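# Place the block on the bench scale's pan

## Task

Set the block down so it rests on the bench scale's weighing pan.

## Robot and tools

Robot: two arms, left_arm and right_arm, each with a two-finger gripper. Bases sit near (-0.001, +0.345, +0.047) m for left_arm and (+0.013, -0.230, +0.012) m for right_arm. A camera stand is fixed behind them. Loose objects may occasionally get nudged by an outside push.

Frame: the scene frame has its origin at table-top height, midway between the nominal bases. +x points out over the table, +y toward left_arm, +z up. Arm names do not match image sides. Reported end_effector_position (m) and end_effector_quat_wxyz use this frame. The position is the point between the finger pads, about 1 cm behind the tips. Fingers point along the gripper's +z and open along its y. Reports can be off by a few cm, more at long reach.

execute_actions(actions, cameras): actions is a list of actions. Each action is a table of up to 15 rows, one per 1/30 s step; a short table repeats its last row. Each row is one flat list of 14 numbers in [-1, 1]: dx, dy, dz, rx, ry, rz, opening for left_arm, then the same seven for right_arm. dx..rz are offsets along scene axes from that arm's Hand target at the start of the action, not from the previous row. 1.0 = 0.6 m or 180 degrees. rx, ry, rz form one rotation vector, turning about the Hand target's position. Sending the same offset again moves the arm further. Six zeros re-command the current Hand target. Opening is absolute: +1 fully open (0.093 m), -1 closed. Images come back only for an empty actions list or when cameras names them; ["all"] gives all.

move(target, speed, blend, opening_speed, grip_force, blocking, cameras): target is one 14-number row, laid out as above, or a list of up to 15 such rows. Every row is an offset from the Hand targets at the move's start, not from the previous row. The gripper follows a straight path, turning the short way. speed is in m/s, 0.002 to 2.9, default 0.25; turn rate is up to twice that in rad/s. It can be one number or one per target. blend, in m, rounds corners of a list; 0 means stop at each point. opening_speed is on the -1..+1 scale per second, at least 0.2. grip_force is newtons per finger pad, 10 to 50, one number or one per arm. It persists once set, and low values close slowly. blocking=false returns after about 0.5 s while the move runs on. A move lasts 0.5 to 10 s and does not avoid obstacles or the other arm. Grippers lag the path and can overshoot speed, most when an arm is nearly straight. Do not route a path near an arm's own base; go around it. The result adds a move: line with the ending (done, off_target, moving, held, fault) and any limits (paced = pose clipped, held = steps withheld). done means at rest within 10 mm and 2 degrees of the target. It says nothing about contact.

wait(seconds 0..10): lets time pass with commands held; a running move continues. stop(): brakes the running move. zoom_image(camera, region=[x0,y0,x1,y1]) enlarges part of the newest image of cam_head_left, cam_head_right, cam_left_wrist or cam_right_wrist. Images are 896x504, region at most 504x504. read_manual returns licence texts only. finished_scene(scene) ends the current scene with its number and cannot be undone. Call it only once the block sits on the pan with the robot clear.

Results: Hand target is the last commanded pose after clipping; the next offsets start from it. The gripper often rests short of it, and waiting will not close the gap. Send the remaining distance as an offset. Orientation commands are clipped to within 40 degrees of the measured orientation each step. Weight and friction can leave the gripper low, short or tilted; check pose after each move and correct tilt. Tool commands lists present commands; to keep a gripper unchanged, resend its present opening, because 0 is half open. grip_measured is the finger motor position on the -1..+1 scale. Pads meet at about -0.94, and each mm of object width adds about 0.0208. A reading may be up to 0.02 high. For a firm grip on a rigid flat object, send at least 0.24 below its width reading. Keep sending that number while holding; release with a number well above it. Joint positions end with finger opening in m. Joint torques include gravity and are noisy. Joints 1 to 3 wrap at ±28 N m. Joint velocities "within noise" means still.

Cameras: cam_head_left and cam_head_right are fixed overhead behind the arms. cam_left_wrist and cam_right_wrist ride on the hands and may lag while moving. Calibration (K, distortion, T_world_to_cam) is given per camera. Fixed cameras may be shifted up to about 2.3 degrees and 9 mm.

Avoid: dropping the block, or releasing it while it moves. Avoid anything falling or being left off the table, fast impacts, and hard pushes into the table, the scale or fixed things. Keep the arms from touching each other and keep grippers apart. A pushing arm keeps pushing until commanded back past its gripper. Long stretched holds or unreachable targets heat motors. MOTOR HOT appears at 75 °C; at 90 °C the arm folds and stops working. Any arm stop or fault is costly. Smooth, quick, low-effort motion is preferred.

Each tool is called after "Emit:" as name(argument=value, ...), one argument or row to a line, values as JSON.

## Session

Emit:
execute_actions(
  actions=[],
)

Emit:
zoom_image(
  camera="cam_head_left",
  region=[340, 260, 460, 350],
)

Scene clock: 0.00 s.
left_arm: end_effector_position=(+0.3816, +0.3622, +0.1208) grip_measured=+1.000 end_effector_quat_wxyz=(+0.544, -0.023, +0.836, +0.064) | right_arm: end_effector_position=(+0.3923, -0.2471, +0.0913) grip_measured=+1.000 end_effector_quat_wxyz=(+0.550, +0.073, +0.824, -0.112)
Joint positions: left_arm=[-0.019 1.563 0.361 0.786 -0.155 0.022 0.093] | right_arm=[0.113 1.567 0.366 0.792 0.379 0.046 0.093]
Joint velocities: within noise
Joint torques (N m): no reading
Heat: left arm: 28 °C; right arm: 33 °C.
Hand target: left_arm +0.3870, +0.3621, +0.1329; +0.561, -0.025, +0.825, +0.064 | right_arm +0.3951, -0.2468, +0.0971; +0.557, +0.074, +0.820, -0.111
Tool commands: left_gripper/opening=+1.0 right_gripper/opening=+1.0
camera_calibration:
cam_left_wrist: T_world_to_cam=[[0.134455, -0.985959, -0.0990259, 0.320824], [-0.74825, -0.0355029, -0.662466, 0.416734], [0.649649, 0.163168, -0.742517, -0.124589], [0, 0, 0, 1]] pos_world=[0.349624, 0.351444, 0.215333]
cam_right_wrist: T_world_to_cam=[[-0.227218, -0.966857, 0.116442, -0.160797], [-0.726305, 0.0885941, -0.68164, 0.407104], [0.648732, -0.239454, -0.722363, -0.153075], [0, 0, 0, 1]] pos_world=[0.358451, -0.22819, 0.185646]

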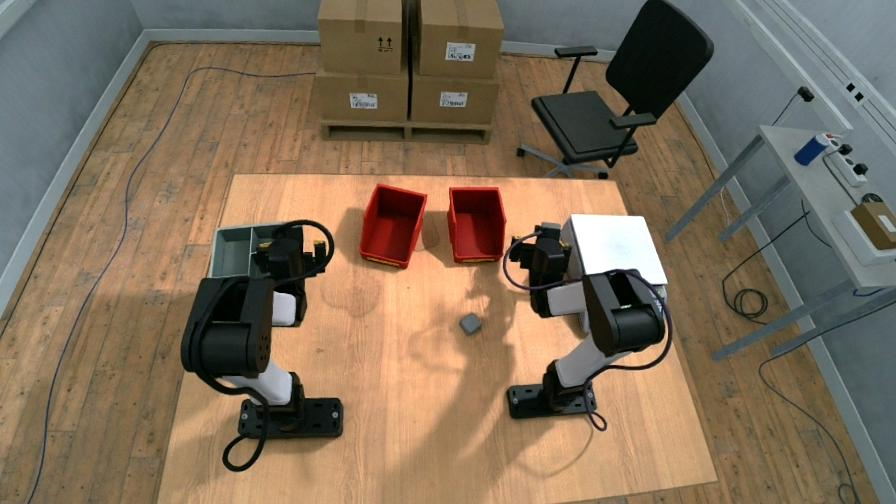

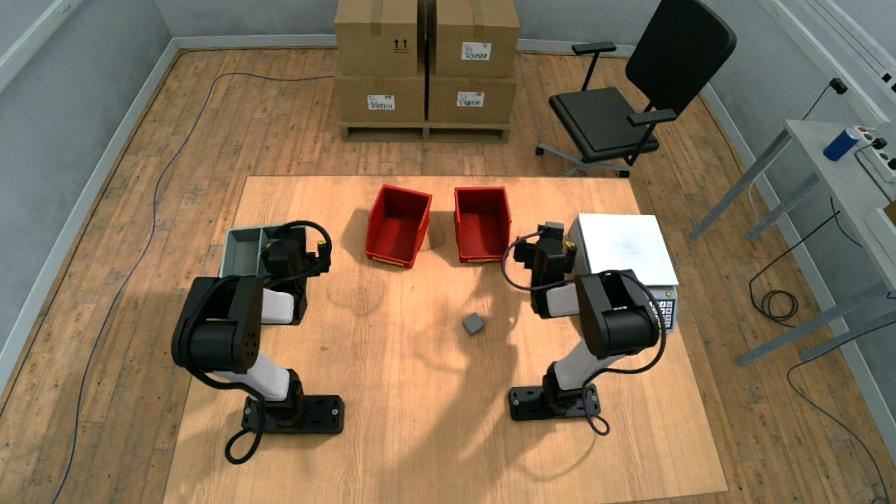

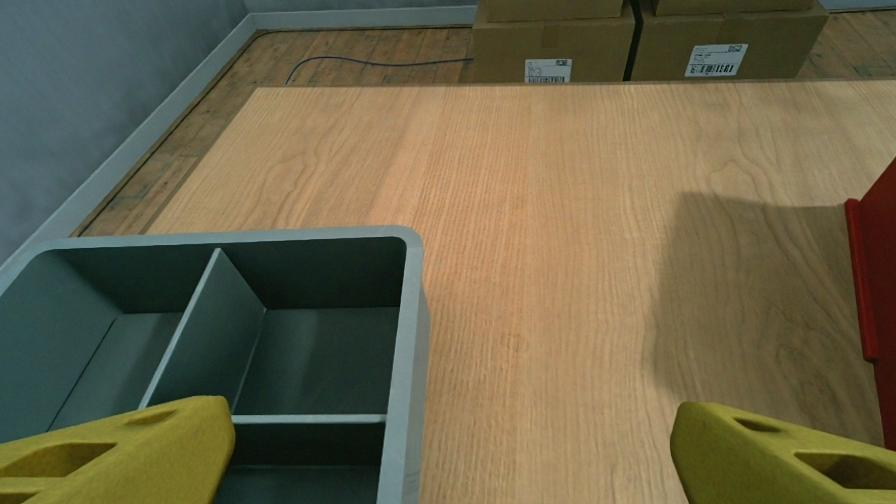

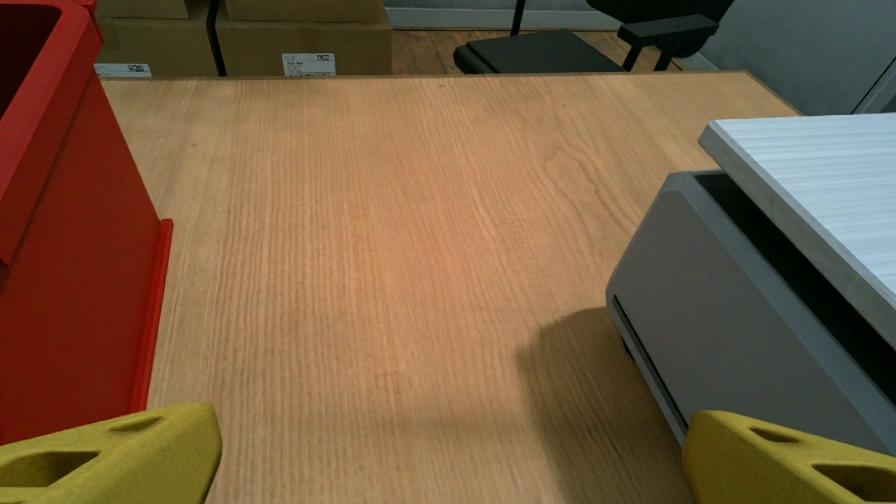

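Scaled by 4.200.

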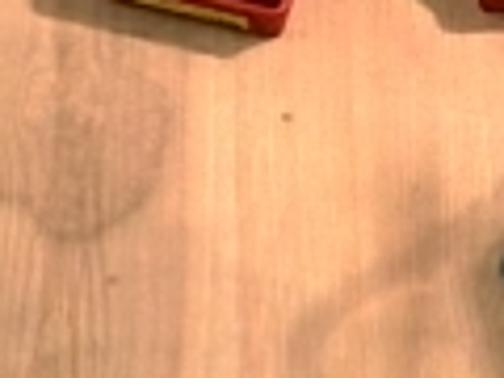

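Emit:
zoom_image(
  camera="cam_head_left",
  region=[440, 300, 500, 345],
)

Scaled by 8.400.

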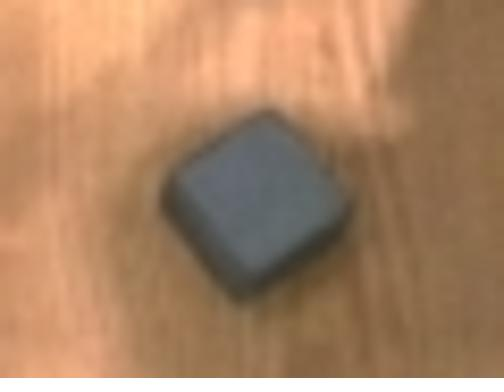

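Emit:
move(
  target=[0,0,0,0,0,0,1,-0.3185,0.3147,0.09,-0.0417,0.3472,0.2425,1],
  speed=0.45,
  cameras=["cam_right_wrist"],
)

Scene clock: 29.13 s.
left_arm: end_effector_position=(+0.3814, +0.3622, +0.1206) grip_measured=+1.000 end_effector_quat_wxyz=(+0.544, -0.023, +0.836, +0.065) | right_arm: end_effector_position=(+0.2042, -0.0625, +0.1458) grip_measured=+1.000 end_effector_quat_wxyz=(+0.067, -0.324, +0.943, +0.015)
Joint positions: left_arm=[-0.019 1.563 0.361 0.785 -0.155 0.022 0.093] | right_arm=[0.729 1.378 1.142 -1.199 0.025 0.071 0.093]
Joint torques (N m): left_arm=[0.17 -6.05 4.74 2.03 0.11 0.04] | right_arm=[0.35 -3.43 8.46 0.38 -0.12 0.12]
Heat: left arm: 30 °C; right arm: 35 °C.
Hand target: left_arm +0.3870, +0.3621, +0.1328; +0.561, -0.025, +0.825, +0.064 | right_arm +0.2039, -0.0580, +0.1511; +0.066, -0.321, +0.944, +0.022
Off the commanded pose: left_arm 0.013 m, 2 deg | right_arm 0.007 m, 1 deg.
move: off_target (left_arm)
camera_calibration:
cam_right_wrist: T_world_to_cam=[[0.6285, -0.777782, 0.0065415, -0.178341], [-0.74548, -0.599955, 0.290368, 0.110473], [-0.221918, -0.187373, -0.956893, 0.267804], [0, 0, 0, 1]] pos_world=[0.253874, -0.0222525, 0.225349]
Images, in order (width x height): cam_right_wrist 896x504.

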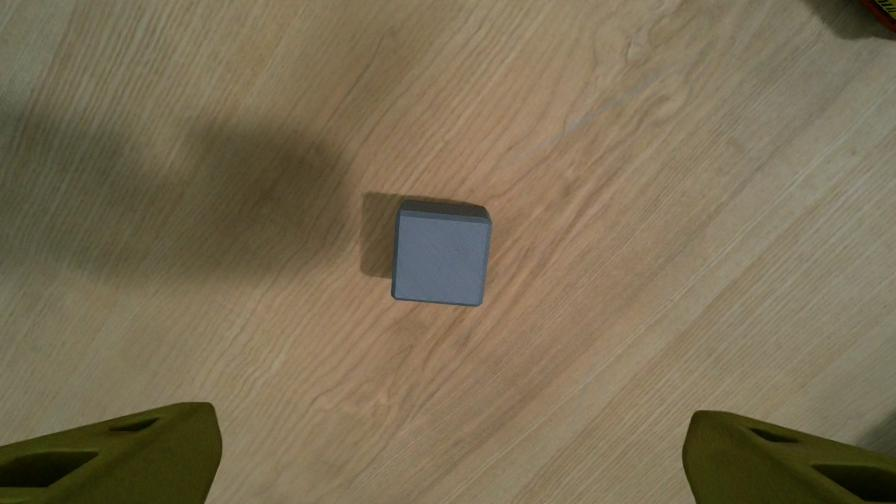

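Emit:
move(
  target=[
    [0,0,0,0,0,0,1,0.001,0.003,-0.2127,0,0,-0.025,1],
    [0,0,0,0,0,0,1,0.001,0.003,-0.2127,0,0,-0.025,-0.5],
    [0,0,0,0,0,0,1,0.001,0.003,0.08,0,0,-0.025,-0.5],
    [0,0,0,0,0,0,1,0.26,-0.6367,0.0567,0,0,-0.358,-0.5],
  ],
  speed=[0.2,0.2,0.3,0.35],
  blend=[0,0,0.04,0],
  opening_speed=2.5,
  cameras=["cam_right_wrist"],
)

Scene clock: 54.77 s.
left_arm: end_effector_position=(+0.3814, +0.3622, +0.1206) grip_measured=+1.000 end_effector_quat_wxyz=(+0.544, -0.023, +0.836, +0.065) | right_arm: end_effector_position=(+0.3574, -0.4411, +0.1808) grip_measured=-0.282 end_effector_quat_wxyz=(+0.065, +0.227, +0.971, -0.019)
Joint positions: left_arm=[-0.019 1.563 0.361 0.785 -0.155 0.022 0.093] | right_arm=[-0.558 1.979 1.949 -1.405 -0.004 -0.091 0.032]
Joint torques (N m): left_arm=[0.14 -6.02 4.74 2.03 0.11 0.03] | right_arm=[0.09 -8.16 8.34 0.33 -0.11 0.12]
Heat: left arm: 32 °C; right arm: 36 °C.
Hand target: left_arm +0.3870, +0.3621, +0.1329; +0.561, -0.025, +0.825, +0.064 | right_arm +0.3599, -0.4401, +0.1850; +0.068, +0.232, +0.970, -0.016
Off the commanded pose: left_arm 0.013 m, 2 deg | right_arm 0.005 m, 1 deg.
move: off_target (left_arm)
camera_calibration:
cam_right_wrist: T_world_to_cam=[[-0.428185, -0.903691, -0.00100162, -0.245787], [-0.864481, 0.409284, 0.291821, 0.474795], [-0.263306, 0.125819, -0.956473, 0.417094], [0, 0, 0, 1]] pos_world=[0.415032, -0.468919, 0.260138]
Images, in order (width x height): cam_right_wrist 896x504.

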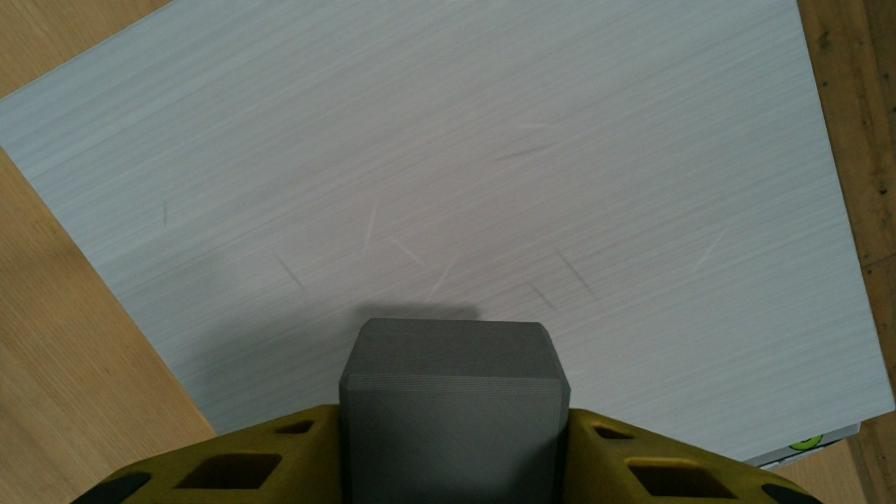

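Emit:
move(
  target=[
    [0,0,0,0,0,0,1,0.003,0,-0.0783,0,0,0,-0.5],
    [0,0,0,0,0,0,1,0.003,0,-0.1,0,0,0,-0.5],
  ],
  speed=[0.15,0.03],
  cameras=["cam_right_wrist","cam_head_left"],
)

Emit:
zoom_image(
  camera="cam_head_left",
  region=[580, 200, 660, 280],
)

Scene clock: 66.30 s.
left_arm: end_effector_position=(+0.3814, +0.3622, +0.1206) grip_measured=+1.000 end_effector_quat_wxyz=(+0.544, -0.023, +0.836, +0.065) | right_arm: end_effector_position=(+0.3587, -0.4420, +0.1319) grip_measured=-0.282 end_effector_quat_wxyz=(+0.064, +0.229, +0.971, -0.019)
Joint positions: left_arm=[-0.019 1.563 0.361 0.785 -0.155 0.022 0.093] | right_arm=[-0.558 1.964 1.733 -1.206 -0.004 -0.088 0.032]
Joint torques (N m): left_arm=[0.18 -6.05 4.74 2.04 0.1 0.02] | right_arm=[0.27 -8.57 4.16 0.86 -0.07 0.11]
Heat: left arm: 32 °C; right arm: 40 °C.
Hand target: left_arm +0.3870, +0.3621, +0.1329; +0.561, -0.025, +0.825, +0.064 | right_arm +0.3616, -0.4401, +0.1250; +0.068, +0.232, +0.970, -0.016
Off the commanded pose: left_arm 0.013 m, 2 deg | right_arm 0.008 m, 1 deg.
move: off_target (left_arm)
camera_calibration:
cam_right_wrist: T_world_to_cam=[[-0.430554, -0.902564, -0.00150087, -0.244661], [-0.862965, 0.411175, 0.293644, 0.490553], [-0.264416, 0.127725, -0.955914, 0.371947], [0, 0, 0, 1]] pos_world=[0.416339, -0.470032, 0.211134]
Images, in order (width x height): cam_head_left 896x504, cam_right_wrist 896x504.

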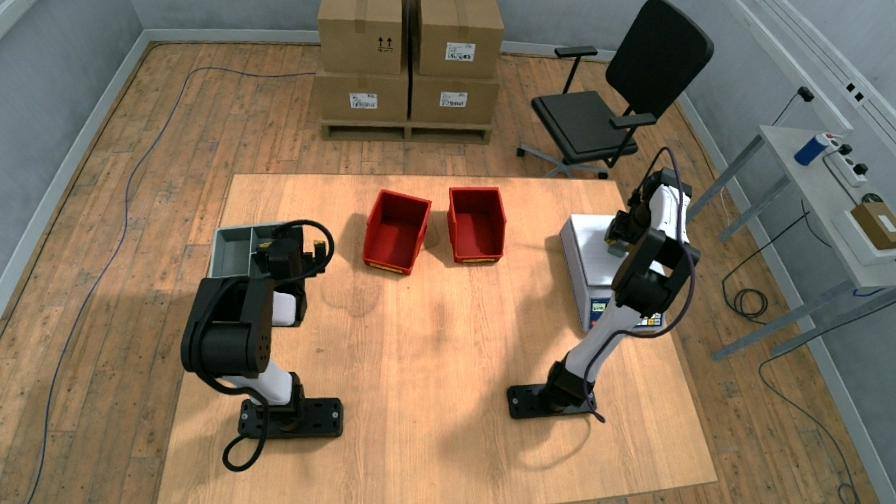

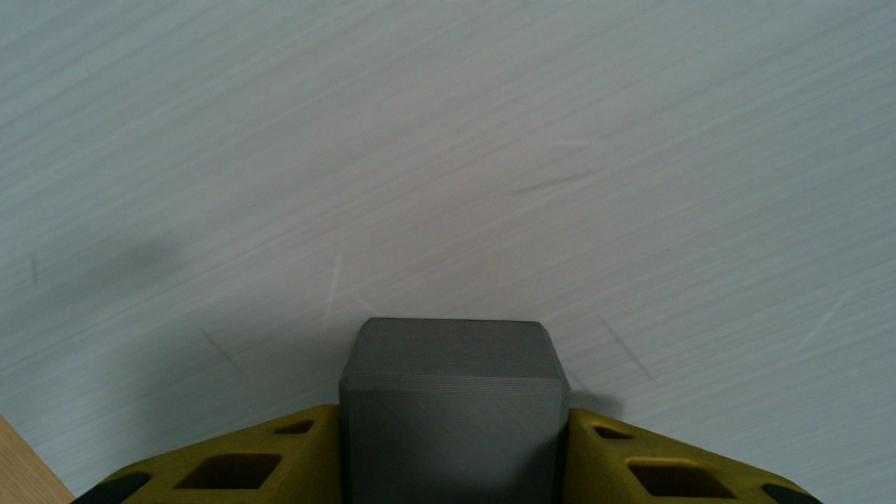

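Scaled by 6.300.

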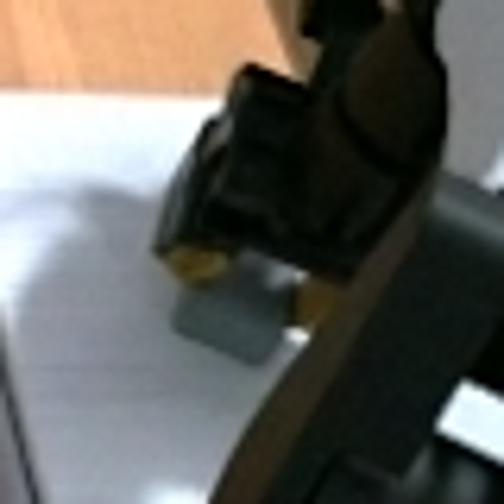

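Emit:
move(
  target=[0,0,0,0,0,0,1,0,0,-0.0083,0,0,0,-0.5],
  speed=0.03,
)

Scene clock: 70.70 s.
left_arm: end_effector_position=(+0.3814, +0.3622, +0.1206) grip_measured=+1.000 end_effector_quat_wxyz=(+0.544, -0.023, +0.836, +0.065) | right_arm: end_effector_position=(+0.3586, -0.4419, +0.1318) grip_measured=-0.282 end_effector_quat_wxyz=(+0.069, +0.229, +0.971, -0.020)
Joint positions: left_arm=[-0.019 1.563 0.361 0.785 -0.155 0.022 0.093] | right_arm=[-0.558 1.954 1.718 -1.192 -0.004 -0.088 0.032]
Joint torques (N m): left_arm=[0.18 -6.01 4.7 2.04 0.1 0.03] | right_arm=[0.29 -7.87 3.77 0.9 -0.08 0.12]
Heat: left arm: 33 °C; right arm: 41 °C.
Hand target: left_arm +0.3870, +0.3621, +0.1329; +0.561, -0.025, +0.825, +0.064 | right_arm +0.3616, -0.4401, +0.1201; +0.068, +0.232, +0.970, -0.016
Off the commanded pose: left_arm 0.013 m, 2 deg | right_arm 0.012 m, 1 deg.
move: off_target (left_arm, right_arm)

Emit:
move(
  target=[
    [0,0,0,0,0,0,1,0,0,0.018,0,0,0,-0.5],
    [0,0,0,0,0,0,1,0,0,0.018,0,0,0,0.6],
    [0,0,0,0,0,0,1,-0.024,0.013,0.17,0,0,0,0.6],
  ],
  speed=[0.03,0.1,0.2],
  opening_speed=1.2,
  cameras=["cam_right_wrist","cam_head_left"],
)

Scene clock: 79.23 s.
left_arm: end_effector_position=(+0.3814, +0.3622, +0.1206) grip_measured=+1.000 end_effector_quat_wxyz=(+0.544, -0.023, +0.836, +0.065) | right_arm: end_effector_position=(+0.3459, -0.4341, +0.2213) grip_measured=+0.599 end_effector_quat_wxyz=(+0.070, +0.229, +0.971, -0.021)
Joint positions: left_arm=[-0.019 1.563 0.361 0.785 -0.155 0.022 0.093] | right_arm=[-0.558 1.959 2.088 -1.553 -0.004 -0.088 0.074]
Joint torques (N m): left_arm=[0.18 -6.04 4.7 2.04 0.09 0.02] | right_arm=[0.02 -7.47 7.43 0.39 -0.06 0.08]
Heat: left arm: 33 °C; right arm: 42 °C.
Hand target: left_arm +0.3870, +0.3621, +0.1329; +0.561, -0.025, +0.825, +0.064 | right_arm +0.3472, -0.4323, +0.2221; +0.068, +0.232, +0.970, -0.016
Off the commanded pose: left_arm 0.013 m, 2 deg | right_arm 0.002 m, 1 deg.
move: off_target (left_arm)
camera_calibration:
cam_right_wrist: T_world_to_cam=[[-0.430827, -0.902435, -0.000282118, -0.243079], [-0.866034, 0.413361, 0.281278, 0.454762], [-0.253719, 0.121426, -0.959626, 0.447511], [0, 0, 0, 1]] pos_world=[0.402656, -0.461684, 0.30146]
Images, in order (width x height): cam_head_left 896x504, cam_right_wrist 896x504.

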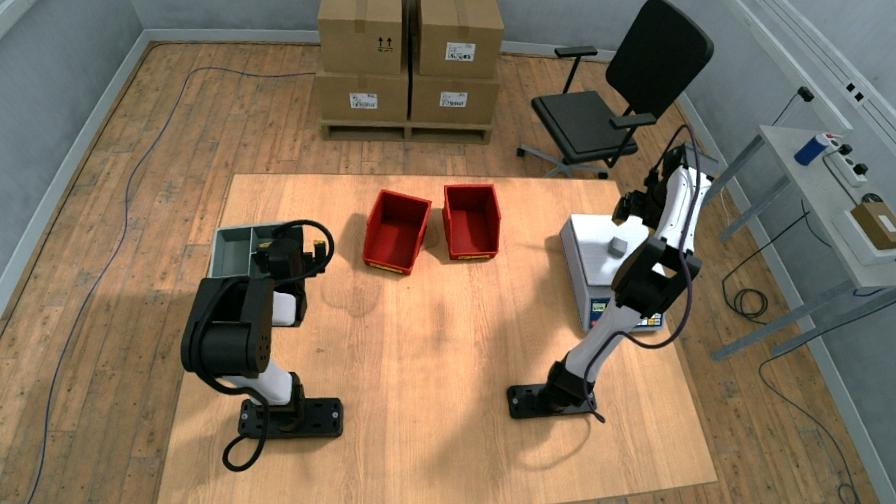

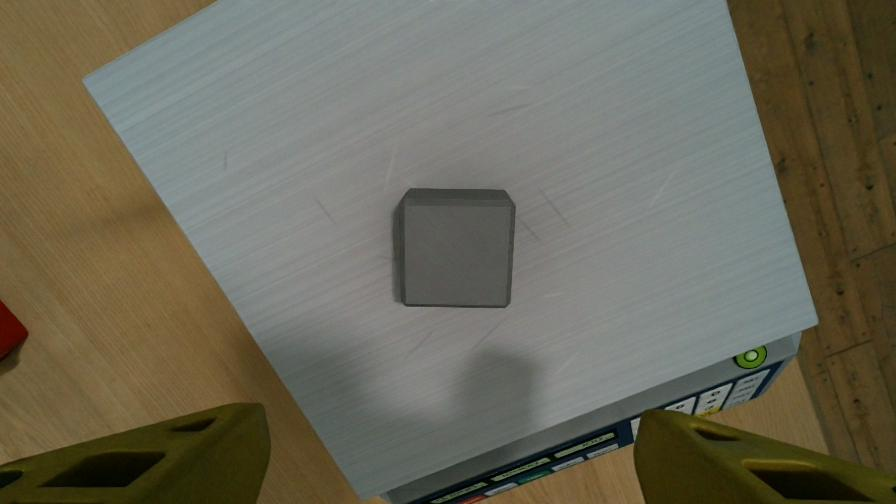

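Emit:
finished_scene(
  scene=2,
)

The scene is finished: the task was done.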